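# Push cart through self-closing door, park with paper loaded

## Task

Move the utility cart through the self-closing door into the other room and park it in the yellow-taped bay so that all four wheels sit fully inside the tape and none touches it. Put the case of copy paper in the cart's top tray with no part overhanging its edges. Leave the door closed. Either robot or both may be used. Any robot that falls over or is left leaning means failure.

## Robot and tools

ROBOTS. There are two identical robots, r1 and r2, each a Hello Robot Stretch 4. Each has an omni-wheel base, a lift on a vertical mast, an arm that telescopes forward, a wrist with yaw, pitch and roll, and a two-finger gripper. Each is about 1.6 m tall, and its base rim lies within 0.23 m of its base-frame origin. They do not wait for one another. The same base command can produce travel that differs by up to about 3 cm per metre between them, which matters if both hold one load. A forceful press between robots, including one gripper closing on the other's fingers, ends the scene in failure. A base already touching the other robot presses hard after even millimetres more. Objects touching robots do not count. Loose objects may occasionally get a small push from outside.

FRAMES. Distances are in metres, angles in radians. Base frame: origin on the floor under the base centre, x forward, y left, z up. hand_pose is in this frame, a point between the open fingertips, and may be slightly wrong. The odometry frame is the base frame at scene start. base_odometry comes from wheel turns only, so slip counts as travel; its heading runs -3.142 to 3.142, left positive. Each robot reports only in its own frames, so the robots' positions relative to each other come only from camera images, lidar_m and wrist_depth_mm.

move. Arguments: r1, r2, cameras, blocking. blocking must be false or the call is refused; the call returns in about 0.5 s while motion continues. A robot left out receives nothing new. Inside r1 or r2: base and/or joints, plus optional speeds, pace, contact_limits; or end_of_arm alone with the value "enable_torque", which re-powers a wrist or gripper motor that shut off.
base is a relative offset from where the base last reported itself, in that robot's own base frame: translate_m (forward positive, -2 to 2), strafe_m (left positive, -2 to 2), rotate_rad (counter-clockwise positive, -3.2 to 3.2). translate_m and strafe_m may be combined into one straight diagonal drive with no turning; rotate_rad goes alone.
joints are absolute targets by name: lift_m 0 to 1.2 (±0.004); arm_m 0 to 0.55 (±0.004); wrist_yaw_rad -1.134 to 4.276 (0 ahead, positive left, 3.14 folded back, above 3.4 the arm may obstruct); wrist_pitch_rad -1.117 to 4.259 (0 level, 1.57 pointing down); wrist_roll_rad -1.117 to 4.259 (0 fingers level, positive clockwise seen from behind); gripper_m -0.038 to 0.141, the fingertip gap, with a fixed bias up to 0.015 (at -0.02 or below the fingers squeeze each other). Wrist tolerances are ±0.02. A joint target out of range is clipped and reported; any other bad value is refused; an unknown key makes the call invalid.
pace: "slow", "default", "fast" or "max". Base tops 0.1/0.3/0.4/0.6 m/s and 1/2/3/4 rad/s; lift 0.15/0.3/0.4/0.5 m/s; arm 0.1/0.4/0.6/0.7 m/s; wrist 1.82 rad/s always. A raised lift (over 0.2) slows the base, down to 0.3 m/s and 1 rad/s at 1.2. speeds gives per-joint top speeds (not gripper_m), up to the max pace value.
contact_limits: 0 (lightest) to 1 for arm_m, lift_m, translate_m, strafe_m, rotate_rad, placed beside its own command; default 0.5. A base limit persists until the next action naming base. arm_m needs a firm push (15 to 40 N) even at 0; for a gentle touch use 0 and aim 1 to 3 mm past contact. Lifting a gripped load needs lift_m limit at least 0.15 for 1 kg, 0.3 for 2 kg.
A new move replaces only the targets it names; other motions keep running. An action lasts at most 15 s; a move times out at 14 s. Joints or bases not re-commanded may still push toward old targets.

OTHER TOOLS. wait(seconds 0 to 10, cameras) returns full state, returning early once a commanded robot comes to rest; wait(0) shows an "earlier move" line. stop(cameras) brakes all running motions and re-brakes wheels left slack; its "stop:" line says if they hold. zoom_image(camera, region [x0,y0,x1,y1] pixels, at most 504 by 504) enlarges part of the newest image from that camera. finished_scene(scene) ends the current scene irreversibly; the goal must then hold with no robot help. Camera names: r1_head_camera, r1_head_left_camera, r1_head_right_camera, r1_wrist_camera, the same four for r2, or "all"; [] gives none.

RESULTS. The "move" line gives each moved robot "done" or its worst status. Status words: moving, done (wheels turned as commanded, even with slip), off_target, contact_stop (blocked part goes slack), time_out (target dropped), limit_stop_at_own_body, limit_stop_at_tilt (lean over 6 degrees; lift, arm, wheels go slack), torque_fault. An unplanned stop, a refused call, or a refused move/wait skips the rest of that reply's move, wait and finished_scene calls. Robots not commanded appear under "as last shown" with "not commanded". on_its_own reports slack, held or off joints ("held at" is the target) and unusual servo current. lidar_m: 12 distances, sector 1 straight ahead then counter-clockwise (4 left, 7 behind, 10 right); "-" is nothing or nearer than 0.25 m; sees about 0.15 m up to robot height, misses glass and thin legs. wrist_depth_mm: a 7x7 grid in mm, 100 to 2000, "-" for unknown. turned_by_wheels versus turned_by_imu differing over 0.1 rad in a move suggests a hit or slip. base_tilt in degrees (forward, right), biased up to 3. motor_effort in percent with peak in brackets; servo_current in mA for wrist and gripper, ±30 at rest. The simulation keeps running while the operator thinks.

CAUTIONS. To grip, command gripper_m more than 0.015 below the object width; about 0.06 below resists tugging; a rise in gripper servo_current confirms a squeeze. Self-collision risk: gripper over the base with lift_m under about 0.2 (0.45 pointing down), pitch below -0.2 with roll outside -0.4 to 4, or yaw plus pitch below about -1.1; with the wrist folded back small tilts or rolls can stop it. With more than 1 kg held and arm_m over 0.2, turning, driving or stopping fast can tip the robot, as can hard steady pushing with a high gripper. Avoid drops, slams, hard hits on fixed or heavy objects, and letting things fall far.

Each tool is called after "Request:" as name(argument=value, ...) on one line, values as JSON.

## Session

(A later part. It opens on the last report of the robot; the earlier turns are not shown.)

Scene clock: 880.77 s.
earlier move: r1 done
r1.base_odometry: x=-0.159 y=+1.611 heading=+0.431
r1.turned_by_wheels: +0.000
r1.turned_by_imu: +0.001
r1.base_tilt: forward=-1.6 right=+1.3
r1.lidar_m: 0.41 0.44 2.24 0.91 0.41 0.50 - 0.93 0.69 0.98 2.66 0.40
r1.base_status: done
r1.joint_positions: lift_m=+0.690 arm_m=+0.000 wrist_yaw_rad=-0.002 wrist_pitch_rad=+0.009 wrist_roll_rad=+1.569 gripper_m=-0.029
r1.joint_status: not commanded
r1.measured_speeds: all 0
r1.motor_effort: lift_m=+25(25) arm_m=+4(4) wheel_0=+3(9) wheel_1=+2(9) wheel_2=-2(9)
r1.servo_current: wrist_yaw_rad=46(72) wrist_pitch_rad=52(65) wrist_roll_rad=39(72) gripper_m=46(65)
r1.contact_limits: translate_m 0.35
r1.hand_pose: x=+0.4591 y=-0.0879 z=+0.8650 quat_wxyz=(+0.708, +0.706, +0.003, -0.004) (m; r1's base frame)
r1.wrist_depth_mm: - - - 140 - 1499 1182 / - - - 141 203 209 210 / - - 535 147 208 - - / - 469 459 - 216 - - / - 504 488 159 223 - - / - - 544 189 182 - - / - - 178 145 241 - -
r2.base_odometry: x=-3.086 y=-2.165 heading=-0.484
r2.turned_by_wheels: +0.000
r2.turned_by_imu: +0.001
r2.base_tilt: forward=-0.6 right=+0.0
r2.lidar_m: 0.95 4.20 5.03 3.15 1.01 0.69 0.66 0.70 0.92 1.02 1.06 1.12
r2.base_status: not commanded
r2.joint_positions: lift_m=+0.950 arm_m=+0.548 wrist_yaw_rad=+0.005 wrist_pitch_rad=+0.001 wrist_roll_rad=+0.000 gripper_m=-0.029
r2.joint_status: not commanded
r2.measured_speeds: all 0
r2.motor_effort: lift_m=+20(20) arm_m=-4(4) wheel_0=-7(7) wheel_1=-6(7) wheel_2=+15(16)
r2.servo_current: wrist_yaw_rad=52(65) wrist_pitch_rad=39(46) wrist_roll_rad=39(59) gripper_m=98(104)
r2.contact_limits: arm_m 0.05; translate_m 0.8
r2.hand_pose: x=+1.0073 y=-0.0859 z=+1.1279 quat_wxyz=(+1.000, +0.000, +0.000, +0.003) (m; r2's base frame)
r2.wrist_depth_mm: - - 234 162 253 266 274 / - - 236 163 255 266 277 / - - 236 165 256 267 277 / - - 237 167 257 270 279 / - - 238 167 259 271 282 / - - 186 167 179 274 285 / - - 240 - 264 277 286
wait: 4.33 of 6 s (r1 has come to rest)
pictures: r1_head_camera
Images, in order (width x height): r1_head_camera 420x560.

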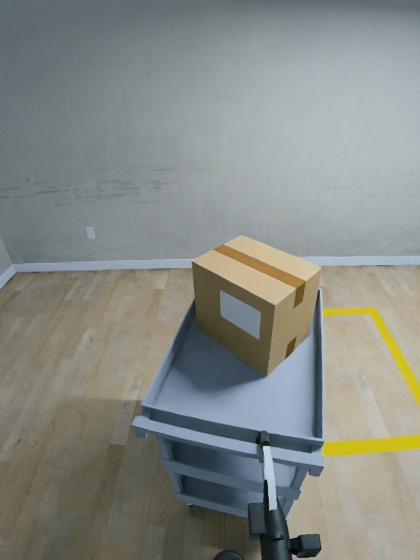

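Request:
move(r1={"base": {"translate_m": 0.2, "strafe_m": 0.24}, "pace": "slow", "contact_limits": {"translate_m": 0.35}}, blocking=false, cameras=[])

Request:
wait(seconds=6, cameras=["r1_head_camera", "r1_wrist_camera"])

Scene clock: 898.73 s.
move: r1 moving
r1.base_odometry: x=-0.156 y=+1.623 heading=+0.430
r1.turned_by_wheels: +0.000
r1.turned_by_imu: -0.001
r1.base_tilt: forward=-1.6 right=+1.3
r1.lidar_m: 0.41 0.46 2.24 0.97 0.40 0.48 - 0.96 0.72 1.01 2.64 0.40
r1.base_status: translate_m moving; strafe_m moving
r1.joint_positions: lift_m=+0.690 arm_m=+0.000 wrist_yaw_rad=-0.002 wrist_pitch_rad=+0.009 wrist_roll_rad=+1.569 gripper_m=-0.029
r1.joint_status: not commanded
r1.measured_speeds: translate_m=+0.032 strafe_m=+0.038 rotate_rad=+0.000 lift_m=+0.000 arm_m=+0.000 wrist_yaw_rad=+0.000 wrist_pitch_rad=+0.000 wrist_roll_rad=+0.000
r1.motor_effort: lift_m=+25(25) arm_m=+4(4) wheel_0=-3(6) wheel_1=+6(8) wheel_2=-7(7)
r1.servo_current: wrist_yaw_rad=59(65) wrist_pitch_rad=59(65) wrist_roll_rad=59(65) gripper_m=52(59)
r1.contact_limits: translate_m 0.35
r1.hand_pose: x=+0.4591 y=-0.0879 z=+0.8650 quat_wxyz=(+0.708, +0.706, +0.003, -0.004) (m; r1's base frame)
r1.wrist_depth_mm: - - - 142 - 1464 1138 / - - - 144 206 212 213 / - - 549 149 210 - - / - 480 469 - 217 - - / - 496 480 160 224 - - / - - 535 189 182 - - / - - 179 145 240 - -
r2: as last shown
r2.turned_by_imu: +0.003
r2.base_tilt: forward=-0.5 right=+0.1
r2.lidar_m: 0.90 4.20 5.02 3.17 0.99 0.70 0.67 0.69 0.95 1.02 1.07 1.14
r2.motor_effort: lift_m=+20(20) arm_m=-4(4) wheel_0=-6(7) wheel_1=-6(6) wheel_2=+15(16)
r2.servo_current: wrist_yaw_rad=46(59) wrist_pitch_rad=39(39) wrist_roll_rad=52(52) gripper_m=98(98)
r2.contact_limits: arm_m 0.05; translate_m 0.8
r2.wrist_depth_mm: - - 234 161 254 266 274 / - - 235 163 255 266 277 / - - 236 165 257 268 278 / - - 237 167 257 268 278 / - - 238 167 259 270 281 / - - 186 166 180 274 283 / - - 239 - 263 277 285
pictures: none
No camera images: "cameras" was empty.

Scene clock: 902.63 s.
earlier move: r1 done
r1.base_odometry: x=-0.077 y=+1.912 heading=+0.430
r1.turned_by_wheels: +0.000
r1.turned_by_imu: +0.000
r1.base_tilt: forward=-1.6 right=+1.3
r1.lidar_m: 0.44 0.56 2.02 1.67 0.62 0.44 0.45 1.32 1.01 1.77 2.88 0.37
r1.base_status: done
r1.joint_positions: lift_m=+0.690 arm_m=+0.000 wrist_yaw_rad=-0.002 wrist_pitch_rad=+0.009 wrist_roll_rad=+1.569 gripper_m=-0.029
r1.joint_status: not commanded
r1.measured_speeds: all 0
r1.motor_effort: lift_m=+25(25) arm_m=+4(4) wheel_0=-6(10) wheel_1=+3(8) wheel_2=-4(8)
r1.servo_current: wrist_yaw_rad=46(65) wrist_pitch_rad=52(65) wrist_roll_rad=52(78) gripper_m=52(59)
r1.contact_limits: translate_m 0.35
r1.hand_pose: x=+0.4591 y=-0.0879 z=+0.8650 quat_wxyz=(+0.708, +0.706, +0.003, -0.004) (m; r1's base frame)
r1.wrist_depth_mm: - - 525 109 - - - / - 484 480 114 - 180 - / - 430 433 120 187 - - / - 512 492 132 202 - - / - - 647 145 219 - - / - - - - 180 1863 - / - - 179 143 257 564 -
r2.base_odometry: x=-3.086 y=-2.165 heading=-0.484
r2.turned_by_wheels: +0.000
r2.turned_by_imu: +0.001
r2.base_tilt: forward=-0.6 right=+0.1
r2.lidar_m: 0.96 4.20 5.04 3.20 1.02 0.69 0.67 0.70 0.95 1.03 1.07 1.09
r2.base_status: not commanded
r2.joint_positions: lift_m=+0.950 arm_m=+0.548 wrist_yaw_rad=+0.005 wrist_pitch_rad=+0.001 wrist_roll_rad=+0.000 gripper_m=-0.029
r2.joint_status: not commanded
r2.measured_speeds: all 0
r2.motor_effort: lift_m=+20(20) arm_m=-4(4) wheel_0=-6(7) wheel_1=-6(7) wheel_2=+16(16)
r2.servo_current: wrist_yaw_rad=39(65) wrist_pitch_rad=39(46) wrist_roll_rad=39(65) gripper_m=104(104)
r2.contact_limits: arm_m 0.05; translate_m 0.8
r2.hand_pose: x=+1.0073 y=-0.0859 z=+1.1279 quat_wxyz=(+1.000, +0.000, +0.000, +0.003) (m; r2's base frame)
r2.wrist_depth_mm: - - 234 162 254 264 274 / - - 235 163 254 267 277 / - - 236 165 257 268 278 / - - 237 166 258 268 279 / - - 238 167 259 271 282 / - - 186 166 180 274 283 / - - 240 - 263 278 285
wait: 3.90 of 6 s (r1 has come to rest)
pictures: r1_head_camera, r1_wrist_camera
Images, in order (width x height): r1_head_camera 420x560, r1_wrist_camera 616x392.

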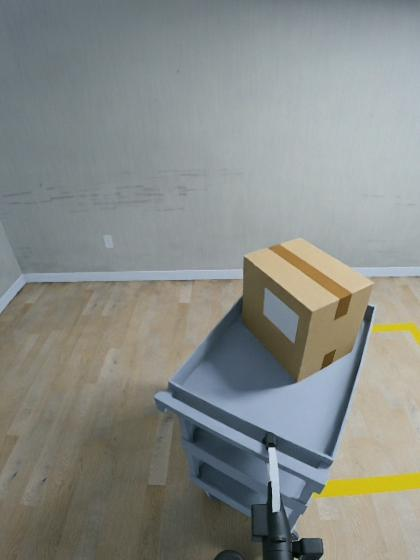

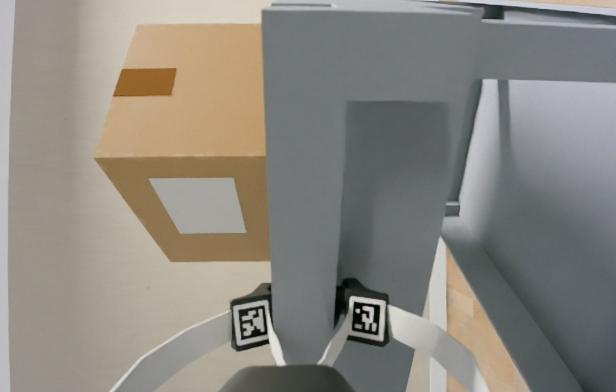

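Request:
move(r1={"base": {"translate_m": 0.1, "strafe_m": 0.2}, "pace": "slow", "contact_limits": {"translate_m": 0.35}}, blocking=false, cameras=[])

Request:
wait(seconds=4, cameras=[])

Request:
move(r1={"base": {"rotate_rad": -0.5}, "pace": "slow", "contact_limits": {"rotate_rad": 0.35}}, blocking=false, cameras=[])

Request:
wait(seconds=3, cameras=["r1_head_camera", "r1_wrist_camera"])

Scene clock: 922.43 s.
move: r1 moving
r1.base_odometry: x=-0.077 y=+1.925 heading=+0.429
r1.turned_by_wheels: -0.001
r1.turned_by_imu: -0.002
r1.base_tilt: forward=-1.5 right=+1.3
r1.lidar_m: 0.43 0.54 1.99 1.68 0.62 0.44 0.44 1.36 1.02 1.82 2.91 0.36
r1.base_status: translate_m moving; strafe_m moving
r1.joint_positions: lift_m=+0.690 arm_m=+0.000 wrist_yaw_rad=-0.002 wrist_pitch_rad=+0.009 wrist_roll_rad=+1.569 gripper_m=-0.029
r1.joint_status: not commanded
r1.measured_speeds: translate_m=+0.022 strafe_m=+0.043 rotate_rad=+0.002 lift_m=+0.000 arm_m=+0.000 wrist_yaw_rad=+0.000 wrist_pitch_rad=+0.000 wrist_roll_rad=+0.000
r1.motor_effort: lift_m=+25(25) arm_m=+4(4) wheel_0=-8(10) wheel_1=+2(7) wheel_2=-5(7)
r1.servo_current: wrist_yaw_rad=52(65) wrist_pitch_rad=59(59) wrist_roll_rad=26(59) gripper_m=59(59)
r1.contact_limits: translate_m 0.35
r1.hand_pose: x=+0.4591 y=-0.0879 z=+0.8650 quat_wxyz=(+0.708, +0.706, +0.003, -0.004) (m; r1's base frame)
r1.wrist_depth_mm: - - 525 107 - - - / - 484 473 113 - - - / - 433 433 118 186 - - / - 517 496 131 202 - - / - - 668 143 220 - - / - - - - 181 1756 - / - - 179 127 262 539 -
r2: as last shown
r2.turned_by_imu: +0.003
r2.lidar_m: 0.94 4.20 5.02 3.14 1.05 0.71 0.66 0.70 0.95 1.02 1.05 1.11
r2.motor_effort: lift_m=+20(20) arm_m=-4(4) wheel_0=-6(7) wheel_1=-6(6) wheel_2=+16(16)
r2.servo_current: wrist_yaw_rad=39(59) wrist_pitch_rad=39(46) wrist_roll_rad=46(52) gripper_m=98(98)
r2.contact_limits: arm_m 0.05; translate_m 0.8
r2.wrist_depth_mm: - - 234 162 253 265 276 / - - 235 163 256 265 277 / - - 237 165 257 268 277 / - - 237 167 257 270 278 / - - 238 167 258 271 282 / - - 186 166 180 273 282 / - - 240 - 264 277 286
pictures: none
No camera images: "cameras" was empty.

Scene clock: 925.43 s.
earlier move: r1 done
r1.base_odometry: x=-0.070 y=+2.135 heading=+0.430
r1.turned_by_wheels: +0.000
r1.turned_by_imu: +0.001
r1.base_tilt: forward=-1.5 right=+1.3
r1.lidar_m: 0.45 2.35 1.79 1.74 0.74 0.51 0.50 1.59 1.23 2.19 3.10 0.36
r1.base_status: done
r1.joint_positions: lift_m=+0.690 arm_m=+0.000 wrist_yaw_rad=-0.002 wrist_pitch_rad=+0.009 wrist_roll_rad=+1.569 gripper_m=-0.029
r1.joint_status: not commanded
r1.measured_speeds: all 0
r1.motor_effort: lift_m=+25(25) arm_m=+4(4) wheel_0=-5(13) wheel_1=+3(8) wheel_2=-1(7)
r1.servo_current: wrist_yaw_rad=46(65) wrist_pitch_rad=65(65) wrist_roll_rad=52(65) gripper_m=46(59)
r1.contact_limits: translate_m 0.35
r1.hand_pose: x=+0.4591 y=-0.0879 z=+0.8650 quat_wxyz=(+0.708, +0.706, +0.003, -0.004) (m; r1's base frame)
r1.wrist_depth_mm: - 392 397 124 - - - / - 384 387 - - - - / - 544 504 - - - - / - - - - - - - / - - - 109 212 640 - / - - - 131 179 1576 - / - 141 178 139 324 142 -
r2.base_odometry: x=-3.086 y=-2.165 heading=-0.484
r2.turned_by_wheels: +0.000
r2.turned_by_imu: +0.000
r2.base_tilt: forward=-0.6 right=+0.1
r2.lidar_m: 0.95 4.22 5.01 3.16 1.01 0.69 0.65 0.70 0.92 1.02 1.04 1.10
r2.base_status: not commanded
r2.joint_positions: lift_m=+0.950 arm_m=+0.548 wrist_yaw_rad=+0.005 wrist_pitch_rad=+0.001 wrist_roll_rad=+0.000 gripper_m=-0.029
r2.joint_status: not commanded
r2.measured_speeds: all 0
r2.motor_effort: lift_m=+20(20) arm_m=-4(4) wheel_0=-7(7) wheel_1=-6(6) wheel_2=+16(16)
r2.servo_current: wrist_yaw_rad=59(65) wrist_pitch_rad=46(46) wrist_roll_rad=39(65) gripper_m=98(104)
r2.contact_limits: arm_m 0.05; translate_m 0.8
r2.hand_pose: x=+1.0073 y=-0.0859 z=+1.1279 quat_wxyz=(+1.000, +0.000, +0.000, +0.003) (m; r2's base frame)
r2.wrist_depth_mm: - - 234 162 254 266 274 / - - 236 163 256 265 277 / - - 236 165 257 267 278 / - - 237 167 257 270 279 / - - 237 167 259 271 282 / - - 186 166 180 274 283 / - - 239 - 264 276 286
wait: 3.00 of 4 s (r1 has come to rest)
pictures: none
No camera images: "cameras" was empty.

Scene clock: 925.93 s.
move: r1 moving
r1.base_odometry: x=-0.070 y=+2.136 heading=+0.305
r1.turned_by_wheels: -0.124
r1.turned_by_imu: -0.124
r1.base_tilt: forward=-1.6 right=+1.2
r1.lidar_m: 0.45 0.60 1.88 1.76 0.86 0.56 0.51 0.51 1.23 1.50 3.00 0.35
r1.base_status: rotate_rad moving
r1.joint_positions: lift_m=+0.690 arm_m=+0.000 wrist_yaw_rad=+0.005 wrist_pitch_rad=+0.009 wrist_roll_rad=+1.569 gripper_m=-0.029
r1.joint_status: not commanded
r1.measured_speeds: translate_m=-0.003 strafe_m=+0.000 rotate_rad=-0.492 lift_m=+0.000 arm_m=+0.000 wrist_yaw_rad=+0.019 wrist_pitch_rad=+0.000 wrist_roll_rad=+0.000
r1.motor_effort: lift_m=+25(25) arm_m=+4(4) wheel_0=+15(15) wheel_1=+7(7) wheel_2=+5(7)
r1.servo_current: wrist_yaw_rad=52(65) wrist_pitch_rad=52(65) wrist_roll_rad=39(59) gripper_m=46(59)
r1.contact_limits: rotate_rad 0.35
r1.hand_pose: x=+0.4597 y=-0.0860 z=+0.8650 quat_wxyz=(+0.708, +0.706, +0.005, -0.002) (m; r1's base frame)
r1.wrist_depth_mm: - 418 418 128 - 131 - / - 397 397 - - - - / - 442 452 - - - - / - - 654 102 185 - - / - - - 112 209 668 - / - - - 130 182 1661 - / - - 163 145 181 137 -
r2: as last shown
r2.lidar_m: 0.96 4.20 5.02 3.17 1.02 0.72 0.68 0.69 0.94 1.04 1.08 1.13
r2.motor_effort: lift_m=+20(20) arm_m=-4(4) wheel_0=-6(7) wheel_1=-6(6) wheel_2=+16(16)
r2.servo_current: wrist_yaw_rad=52(59) wrist_pitch_rad=39(46) wrist_roll_rad=59(59) gripper_m=104(104)
r2.contact_limits: arm_m 0.05; translate_m 0.8
r2.wrist_depth_mm: - - 233 162 254 265 274 / - - 236 163 255 265 277 / - - 236 165 257 267 278 / - - 237 167 257 268 279 / - - 239 167 259 271 281 / - - 186 167 179 272 285 / - - 239 - 264 277 285
pictures: none
No camera images: "cameras" was empty.

Scene clock: 927.13 s.
earlier move: r1 done
r1.base_odometry: x=-0.070 y=+2.135 heading=-0.070
r1.turned_by_wheels: -0.375
r1.turned_by_imu: -0.377
r1.base_tilt: forward=-1.6 right=+1.3
r1.lidar_m: 0.38 0.41 2.38 1.79 1.74 0.75 0.53 0.49 1.56 1.22 2.42 0.43
r1.base_status: done
r1.joint_positions: lift_m=+0.690 arm_m=+0.000 wrist_yaw_rad=+0.005 wrist_pitch_rad=+0.009 wrist_roll_rad=+1.569 gripper_m=-0.029
r1.joint_status: not commanded
r1.measured_speeds: all 0
r1.motor_effort: lift_m=+25(25) arm_m=-4(4) wheel_0=+3(16) wheel_1=+2(8) wheel_2=+3(7)
r1.servo_current: wrist_yaw_rad=39(65) wrist_pitch_rad=59(65) wrist_roll_rad=59(59) gripper_m=52(59)
r1.contact_limits: rotate_rad 0.35
r1.hand_pose: x=+0.4597 y=-0.0859 z=+0.8650 quat_wxyz=(+0.708, +0.706, +0.005, -0.001) (m; r1's base frame)
r1.wrist_depth_mm: - - - - - 1708 1229 / - - - 224 224 231 233 / - - - 224 226 - - / - - 525 167 228 - - / - 466 459 168 231 - - / - 530 484 184 181 - - / - 139 177 139 235 - -
r2.base_odometry: x=-3.086 y=-2.165 heading=-0.484
r2.turned_by_wheels: +0.000
r2.turned_by_imu: +0.000
r2.base_tilt: forward=-0.6 right=+0.1
r2.lidar_m: 0.96 4.18 5.02 3.17 1.01 0.71 0.65 0.68 0.89 1.01 1.08 1.13
r2.base_status: not commanded
r2.joint_positions: lift_m=+0.950 arm_m=+0.548 wrist_yaw_rad=+0.005 wrist_pitch_rad=+0.001 wrist_roll_rad=+0.000 gripper_m=-0.029
r2.joint_status: not commanded
r2.measured_speeds: all 0
r2.motor_effort: lift_m=+20(20) arm_m=-3(4) wheel_0=-6(7) wheel_1=-6(6) wheel_2=+16(16)
r2.servo_current: wrist_yaw_rad=46(65) wrist_pitch_rad=33(46) wrist_roll_rad=46(59) gripper_m=98(104)
r2.contact_limits: arm_m 0.05; translate_m 0.8
r2.hand_pose: x=+1.0073 y=-0.0859 z=+1.1279 quat_wxyz=(+1.000, +0.000, +0.000, +0.003) (m; r2's base frame)
r2.wrist_depth_mm: - - 233 162 254 265 274 / - - 235 163 255 265 277 / - - 236 165 257 267 277 / - - 237 166 258 271 279 / - - 239 167 259 271 283 / - - 186 167 179 276 283 / - - 240 - 264 277 286
wait: 1.20 of 3 s (r1 has come to rest)
pictures: r1_head_camera, r1_wrist_camera
Images, in order (width x height): r1_head_camera 420x560, r1_wrist_camera 616x392.

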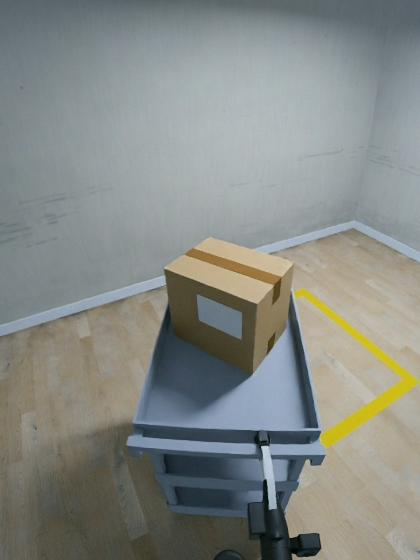

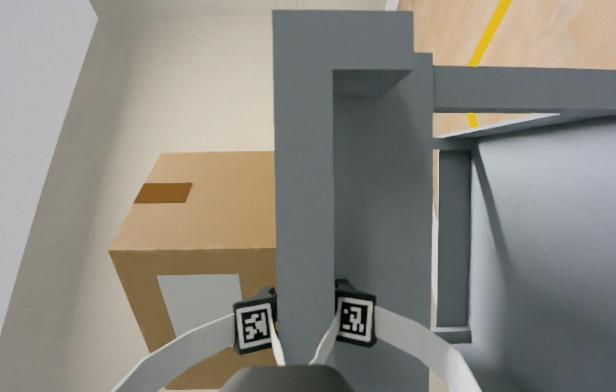

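Request:
move(r1={"base": {"translate_m": 0.15, "strafe_m": 0.32}, "pace": "default", "contact_limits": {"translate_m": 0.35}}, blocking=false, cameras=[])

Request:
wait(seconds=4, cameras=[])

Request:
move(r1={"base": {"rotate_rad": -0.7}, "pace": "slow", "contact_limits": {"rotate_rad": 0.35}}, blocking=false, cameras=[])

Request:
wait(seconds=3, cameras=["r1_head_camera"])

Scene clock: 969.13 s.
move: r1 moving
r1.base_odometry: x=-0.055 y=+2.163 heading=-0.071
r1.turned_by_wheels: -0.001
r1.turned_by_imu: -0.004
r1.base_tilt: forward=-1.6 right=+1.3
r1.lidar_m: 0.39 0.40 2.35 1.75 1.72 0.72 0.56 0.53 1.58 1.23 2.53 0.43
r1.base_status: translate_m moving; strafe_m moving
r1.joint_positions: lift_m=+0.690 arm_m=+0.000 wrist_yaw_rad=-0.004 wrist_pitch_rad=+0.009 wrist_roll_rad=+1.569 gripper_m=-0.029
r1.joint_status: not commanded
r1.measured_speeds: translate_m=+0.053 strafe_m=+0.111 rotate_rad=-0.004 lift_m=+0.000 arm_m=+0.000 wrist_yaw_rad=-0.048 wrist_pitch_rad=+0.000 wrist_roll_rad=+0.000
r1.motor_effort: lift_m=+25(25) arm_m=+2(4) wheel_0=-9(9) wheel_1=+9(11) wheel_2=-8(9)
r1.servo_current: wrist_yaw_rad=52(72) wrist_pitch_rad=52(65) wrist_roll_rad=59(72) gripper_m=52(52)
r1.contact_limits: translate_m 0.35
r1.hand_pose: x=+0.4589 y=-0.0885 z=+0.8650 quat_wxyz=(+0.708, +0.707, +0.002, -0.005) (m; r1's base frame)
r1.wrist_depth_mm: - - - 170 - 1708 1182 / - - - - 231 240 241 / - - - 170 231 1499 - / - - 559 170 232 - - / - 473 455 170 231 - - / - 508 462 183 180 - - / - 140 179 139 232 - -
r2: as last shown
r2.turned_by_imu: +0.006
r2.base_tilt: forward=-0.6 right=+0.0
r2.lidar_m: 0.94 4.19 5.00 3.18 1.02 0.67 0.65 0.70 0.95 1.02 1.07 1.11
r2.motor_effort: lift_m=+20(20) arm_m=-4(4) wheel_0=-6(7) wheel_1=-6(6) wheel_2=+16(16)
r2.servo_current: wrist_yaw_rad=52(59) wrist_pitch_rad=39(39) wrist_roll_rad=46(59) gripper_m=98(104)
r2.contact_limits: arm_m 0.05; translate_m 0.8
r2.wrist_depth_mm: - - 234 162 252 264 274 / - - 235 163 255 266 274 / - - 236 165 256 268 278 / - - 237 166 257 270 279 / - - 238 167 258 272 282 / - - 186 167 179 273 283 / - - 239 - 264 278 285
pictures: none
No camera images: "cameras" was empty.

Scene clock: 971.30 s.
earlier move: r1 done
r1.base_odometry: x=+0.102 y=+2.444 heading=-0.070
r1.turned_by_wheels: +0.001
r1.turned_by_imu: +0.001
r1.base_tilt: forward=-1.6 right=+1.3
r1.lidar_m: 0.41 0.51 2.10 1.55 1.51 1.10 0.79 0.79 0.83 1.53 3.16 0.39
r1.base_status: done
r1.joint_positions: lift_m=+0.690 arm_m=+0.000 wrist_yaw_rad=-0.003 wrist_pitch_rad=+0.009 wrist_roll_rad=+1.569 gripper_m=-0.029
r1.joint_status: not commanded
r1.measured_speeds: all 0
r1.motor_effort: lift_m=+25(25) arm_m=-3(4) wheel_0=-5(14) wheel_1=-1(11) wheel_2=-1(13)
r1.servo_current: wrist_yaw_rad=52(72) wrist_pitch_rad=52(65) wrist_roll_rad=59(72) gripper_m=52(59)
r1.contact_limits: translate_m 0.35
r1.hand_pose: x=+0.4590 y=-0.0882 z=+0.8650 quat_wxyz=(+0.708, +0.706, +0.002, -0.004) (m; r1's base frame)
r1.wrist_depth_mm: - - - 126 - 193 195 / - - 549 132 193 196 - / - 488 484 - 202 - - / - 455 449 148 213 - - / - 569 549 157 224 - - / - - 186 185 180 - - / - 133 161 - 251 - -
r2.base_odometry: x=-3.086 y=-2.165 heading=-0.484
r2.turned_by_wheels: +0.000
r2.turned_by_imu: +0.000
r2.base_tilt: forward=-0.6 right=+0.1
r2.lidar_m: 0.95 4.18 5.05 3.17 1.04 0.72 0.67 0.69 0.94 1.02 1.08 1.12
r2.base_status: not commanded
r2.joint_positions: lift_m=+0.950 arm_m=+0.548 wrist_yaw_rad=+0.005 wrist_pitch_rad=+0.001 wrist_roll_rad=+0.000 gripper_m=-0.029
r2.joint_status: not commanded
r2.measured_speeds: all 0
r2.motor_effort: lift_m=+20(20) arm_m=-4(4) wheel_0=-6(7) wheel_1=-6(6) wheel_2=+16(16)
r2.servo_current: wrist_yaw_rad=46(65) wrist_pitch_rad=39(46) wrist_roll_rad=33(59) gripper_m=98(104)
r2.contact_limits: arm_m 0.05; translate_m 0.8
r2.hand_pose: x=+1.0073 y=-0.0859 z=+1.1279 quat_wxyz=(+1.000, +0.000, +0.000, +0.003) (m; r2's base frame)
r2.wrist_depth_mm: - - 234 162 253 266 273 / - - 236 163 255 266 278 / - - 236 165 256 267 277 / - - 236 167 257 270 278 / - - 238 167 260 271 281 / - - 186 167 179 274 285 / - - 239 - 264 277 285
wait: 2.17 of 4 s (r1 has come to rest)
pictures: none
No camera images: "cameras" was empty.

Scene clock: 971.80 s.
move: r1 moving
r1.base_odometry: x=+0.102 y=+2.444 heading=-0.194
r1.turned_by_wheels: -0.124
r1.turned_by_imu: -0.124
r1.base_tilt: forward=-1.6 right=+1.3
r1.lidar_m: 0.40 0.44 2.01 1.61 1.52 1.26 0.88 0.78 0.84 1.54 2.39 0.40
r1.base_status: rotate_rad moving
r1.joint_positions: lift_m=+0.690 arm_m=+0.000 wrist_yaw_rad=+0.006 wrist_pitch_rad=+0.009 wrist_roll_rad=+1.569 gripper_m=-0.029
r1.joint_status: not commanded
r1.measured_speeds: translate_m=+0.000 strafe_m=-0.001 rotate_rad=-0.484 lift_m=+0.000 arm_m=+0.000 wrist_yaw_rad=+0.011 wrist_pitch_rad=+0.000 wrist_roll_rad=+0.000
r1.motor_effort: lift_m=+25(25) arm_m=-4(4) wheel_0=+13(13) wheel_1=+7(8) wheel_2=+10(10)
r1.servo_current: wrist_yaw_rad=72(72) wrist_pitch_rad=59(59) wrist_roll_rad=52(59) gripper_m=52(59)
r1.contact_limits: rotate_rad 0.35
r1.hand_pose: x=+0.4598 y=-0.0856 z=+0.8650 quat_wxyz=(+0.708, +0.706, +0.006, -0.001) (m; r1's base frame)
r1.wrist_depth_mm: - - - 136 - 1397 1182 / - - - - 202 206 206 / - - 517 145 207 - - / - 466 455 153 214 - - / - 512 504 160 223 - - / - - 569 184 230 - - / - - 161 135 244 - -
r2: as last shown
r2.base_tilt: forward=-0.5 right=+0.1
r2.lidar_m: 0.95 4.19 5.04 3.17 1.01 0.72 0.67 0.69 0.93 1.02 1.05 1.10
r2.servo_current: wrist_yaw_rad=46(59) wrist_pitch_rad=39(39) wrist_roll_rad=39(52) gripper_m=98(104)
r2.contact_limits: arm_m 0.05; translate_m 0.8
r2.wrist_depth_mm: - - 234 162 254 265 274 / - - 236 163 256 266 277 / - - 236 165 257 267 277 / - - 237 167 257 270 279 / - - 238 167 259 270 281 / - - 186 166 180 274 285 / - - 238 - 263 277 286
pictures: none
No camera images: "cameras" was empty.

Scene clock: 973.27 s.
earlier move: r1 done
r1.base_odometry: x=+0.102 y=+2.444 heading=-0.770
r1.turned_by_wheels: -0.576
r1.turned_by_imu: -0.578
r1.base_tilt: forward=-1.6 right=+1.3
r1.lidar_m: 0.26 0.25 1.96 2.00 1.67 1.51 1.32 0.87 0.78 0.82 1.55 0.50
r1.base_status: done
r1.joint_positions: lift_m=+0.690 arm_m=+0.000 wrist_yaw_rad=+0.003 wrist_pitch_rad=+0.009 wrist_roll_rad=+1.569 gripper_m=-0.029
r1.joint_status: not commanded
r1.measured_speeds: all 0
r1.motor_effort: lift_m=+25(25) arm_m=-4(4) wheel_0=+1(13) wheel_1=+3(11) wheel_2=+2(12)
r1.servo_current: wrist_yaw_rad=59(72) wrist_pitch_rad=65(65) wrist_roll_rad=52(59) gripper_m=52(59)
r1.contact_limits: rotate_rad 0.35
r1.hand_pose: x=+0.4596 y=-0.0865 z=+0.8650 quat_wxyz=(+0.708, +0.706, +0.004, -0.002) (m; r1's base frame)
r1.wrist_depth_mm: - - - - - 1708 1229 / - - - - - 1756 1205 / - - - - - 1863 1205 / - - - - 307 317 320 / - - - 259 257 1708 1255 / - - - 186 183 1618 - / - - 178 125 203 - -
r2.base_odometry: x=-3.086 y=-2.165 heading=-0.484
r2.turned_by_wheels: +0.000
r2.turned_by_imu: +0.000
r2.base_tilt: forward=-0.6 right=+0.1
r2.lidar_m: 0.94 4.20 5.00 3.19 1.01 0.71 0.66 0.68 0.93 1.02 1.05 1.11
r2.base_status: not commanded
r2.joint_positions: lift_m=+0.950 arm_m=+0.548 wrist_yaw_rad=+0.005 wrist_pitch_rad=+0.001 wrist_roll_rad=+0.000 gripper_m=-0.029
r2.joint_status: not commanded
r2.measured_speeds: all 0
r2.motor_effort: lift_m=+20(20) arm_m=-4(4) wheel_0=-7(7) wheel_1=-6(6) wheel_2=+16(16)
r2.servo_current: wrist_yaw_rad=52(65) wrist_pitch_rad=33(46) wrist_roll_rad=46(65) gripper_m=98(104)
r2.contact_limits: arm_m 0.05; translate_m 0.8
r2.hand_pose: x=+1.0073 y=-0.0859 z=+1.1279 quat_wxyz=(+1.000, +0.000, +0.000, +0.003) (m; r2's base frame)
r2.wrist_depth_mm: - - 233 162 253 265 274 / - - 235 163 255 266 277 / - - 236 164 257 267 276 / - - 236 167 257 270 279 / - - 237 167 258 271 282 / - - 186 166 179 274 283 / - - 240 - 263 278 286
wait: 1.47 of 3 s (r1 has come to rest)
pictures: r1_head_camera
Images, in order (width x height): r1_head_camera 420x560.

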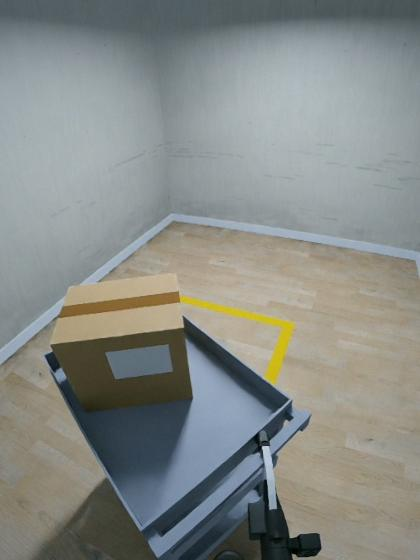

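Request:
wait(seconds=0, cameras=["r1_wrist_camera", "r1_head_left_camera"])

Scene clock: 979.37 s.
r1.base_odometry: x=+0.102 y=+2.444 heading=-0.770
r1.turned_by_wheels: +0.000
r1.turned_by_imu: +0.000
r1.base_tilt: forward=-1.6 right=+1.3
r1.lidar_m: 0.26 0.25 1.96 2.01 1.67 1.51 1.35 0.88 0.81 0.81 1.54 0.50
r1.base_status: done
r1.joint_positions: lift_m=+0.690 arm_m=+0.000 wrist_yaw_rad=+0.003 wrist_pitch_rad=+0.009 wrist_roll_rad=+1.569 gripper_m=-0.029
r1.joint_status: not commanded
r1.measured_speeds: all 0
r1.motor_effort: lift_m=+25(25) arm_m=-4(4) wheel_0=+1(13) wheel_1=+3(11) wheel_2=+2(12)
r1.servo_current: wrist_yaw_rad=46(72) wrist_pitch_rad=52(65) wrist_roll_rad=52(59) gripper_m=59(59)
r1.contact_limits: rotate_rad 0.35
r1.hand_pose: x=+0.4596 y=-0.0865 z=+0.8650 quat_wxyz=(+0.708, +0.706, +0.004, -0.002) (m; r1's base frame)
r1.wrist_depth_mm: - - - - - 1708 1205 / - - - - - 1708 1229 / - - - - - 1808 1205 / - - - - 306 315 319 / - - - 258 257 1756 1281 / - - - 186 182 1618 - / - - 177 125 203 - -
r2.base_odometry: x=-3.086 y=-2.165 heading=-0.484
r2.turned_by_wheels: +0.000
r2.turned_by_imu: +0.001
r2.base_tilt: forward=-0.6 right=+0.1
r2.lidar_m: 0.95 4.21 5.02 3.19 0.97 0.70 0.66 0.70 0.93 1.03 1.05 1.12
r2.base_status: not commanded
r2.joint_positions: lift_m=+0.950 arm_m=+0.548 wrist_yaw_rad=+0.005 wrist_pitch_rad=+0.001 wrist_roll_rad=+0.000 gripper_m=-0.029
r2.joint_status: not commanded
r2.measured_speeds: all 0
r2.motor_effort: lift_m=+20(20) arm_m=-4(4) wheel_0=-6(7) wheel_1=-6(6) wheel_2=+16(16)
r2.servo_current: wrist_yaw_rad=59(65) wrist_pitch_rad=33(46) wrist_roll_rad=52(65) gripper_m=91(104)
r2.contact_limits: arm_m 0.05; translate_m 0.8
r2.hand_pose: x=+1.0073 y=-0.0859 z=+1.1279 quat_wxyz=(+1.000, +0.000, +0.000, +0.003) (m; r2's base frame)
r2.wrist_depth_mm: - - 234 162 253 265 274 / - - 235 163 255 266 277 / - - 236 164 256 267 278 / - - 236 167 257 270 279 / - - 238 167 259 270 282 / - - 186 166 180 274 283 / - - 240 - 263 279 283
pictures: r1_head_left_camera, r1_wrist_camera
Images, in order (width x height): r1_head_left_camera 420x672, r1_wrist_camera 616x392.

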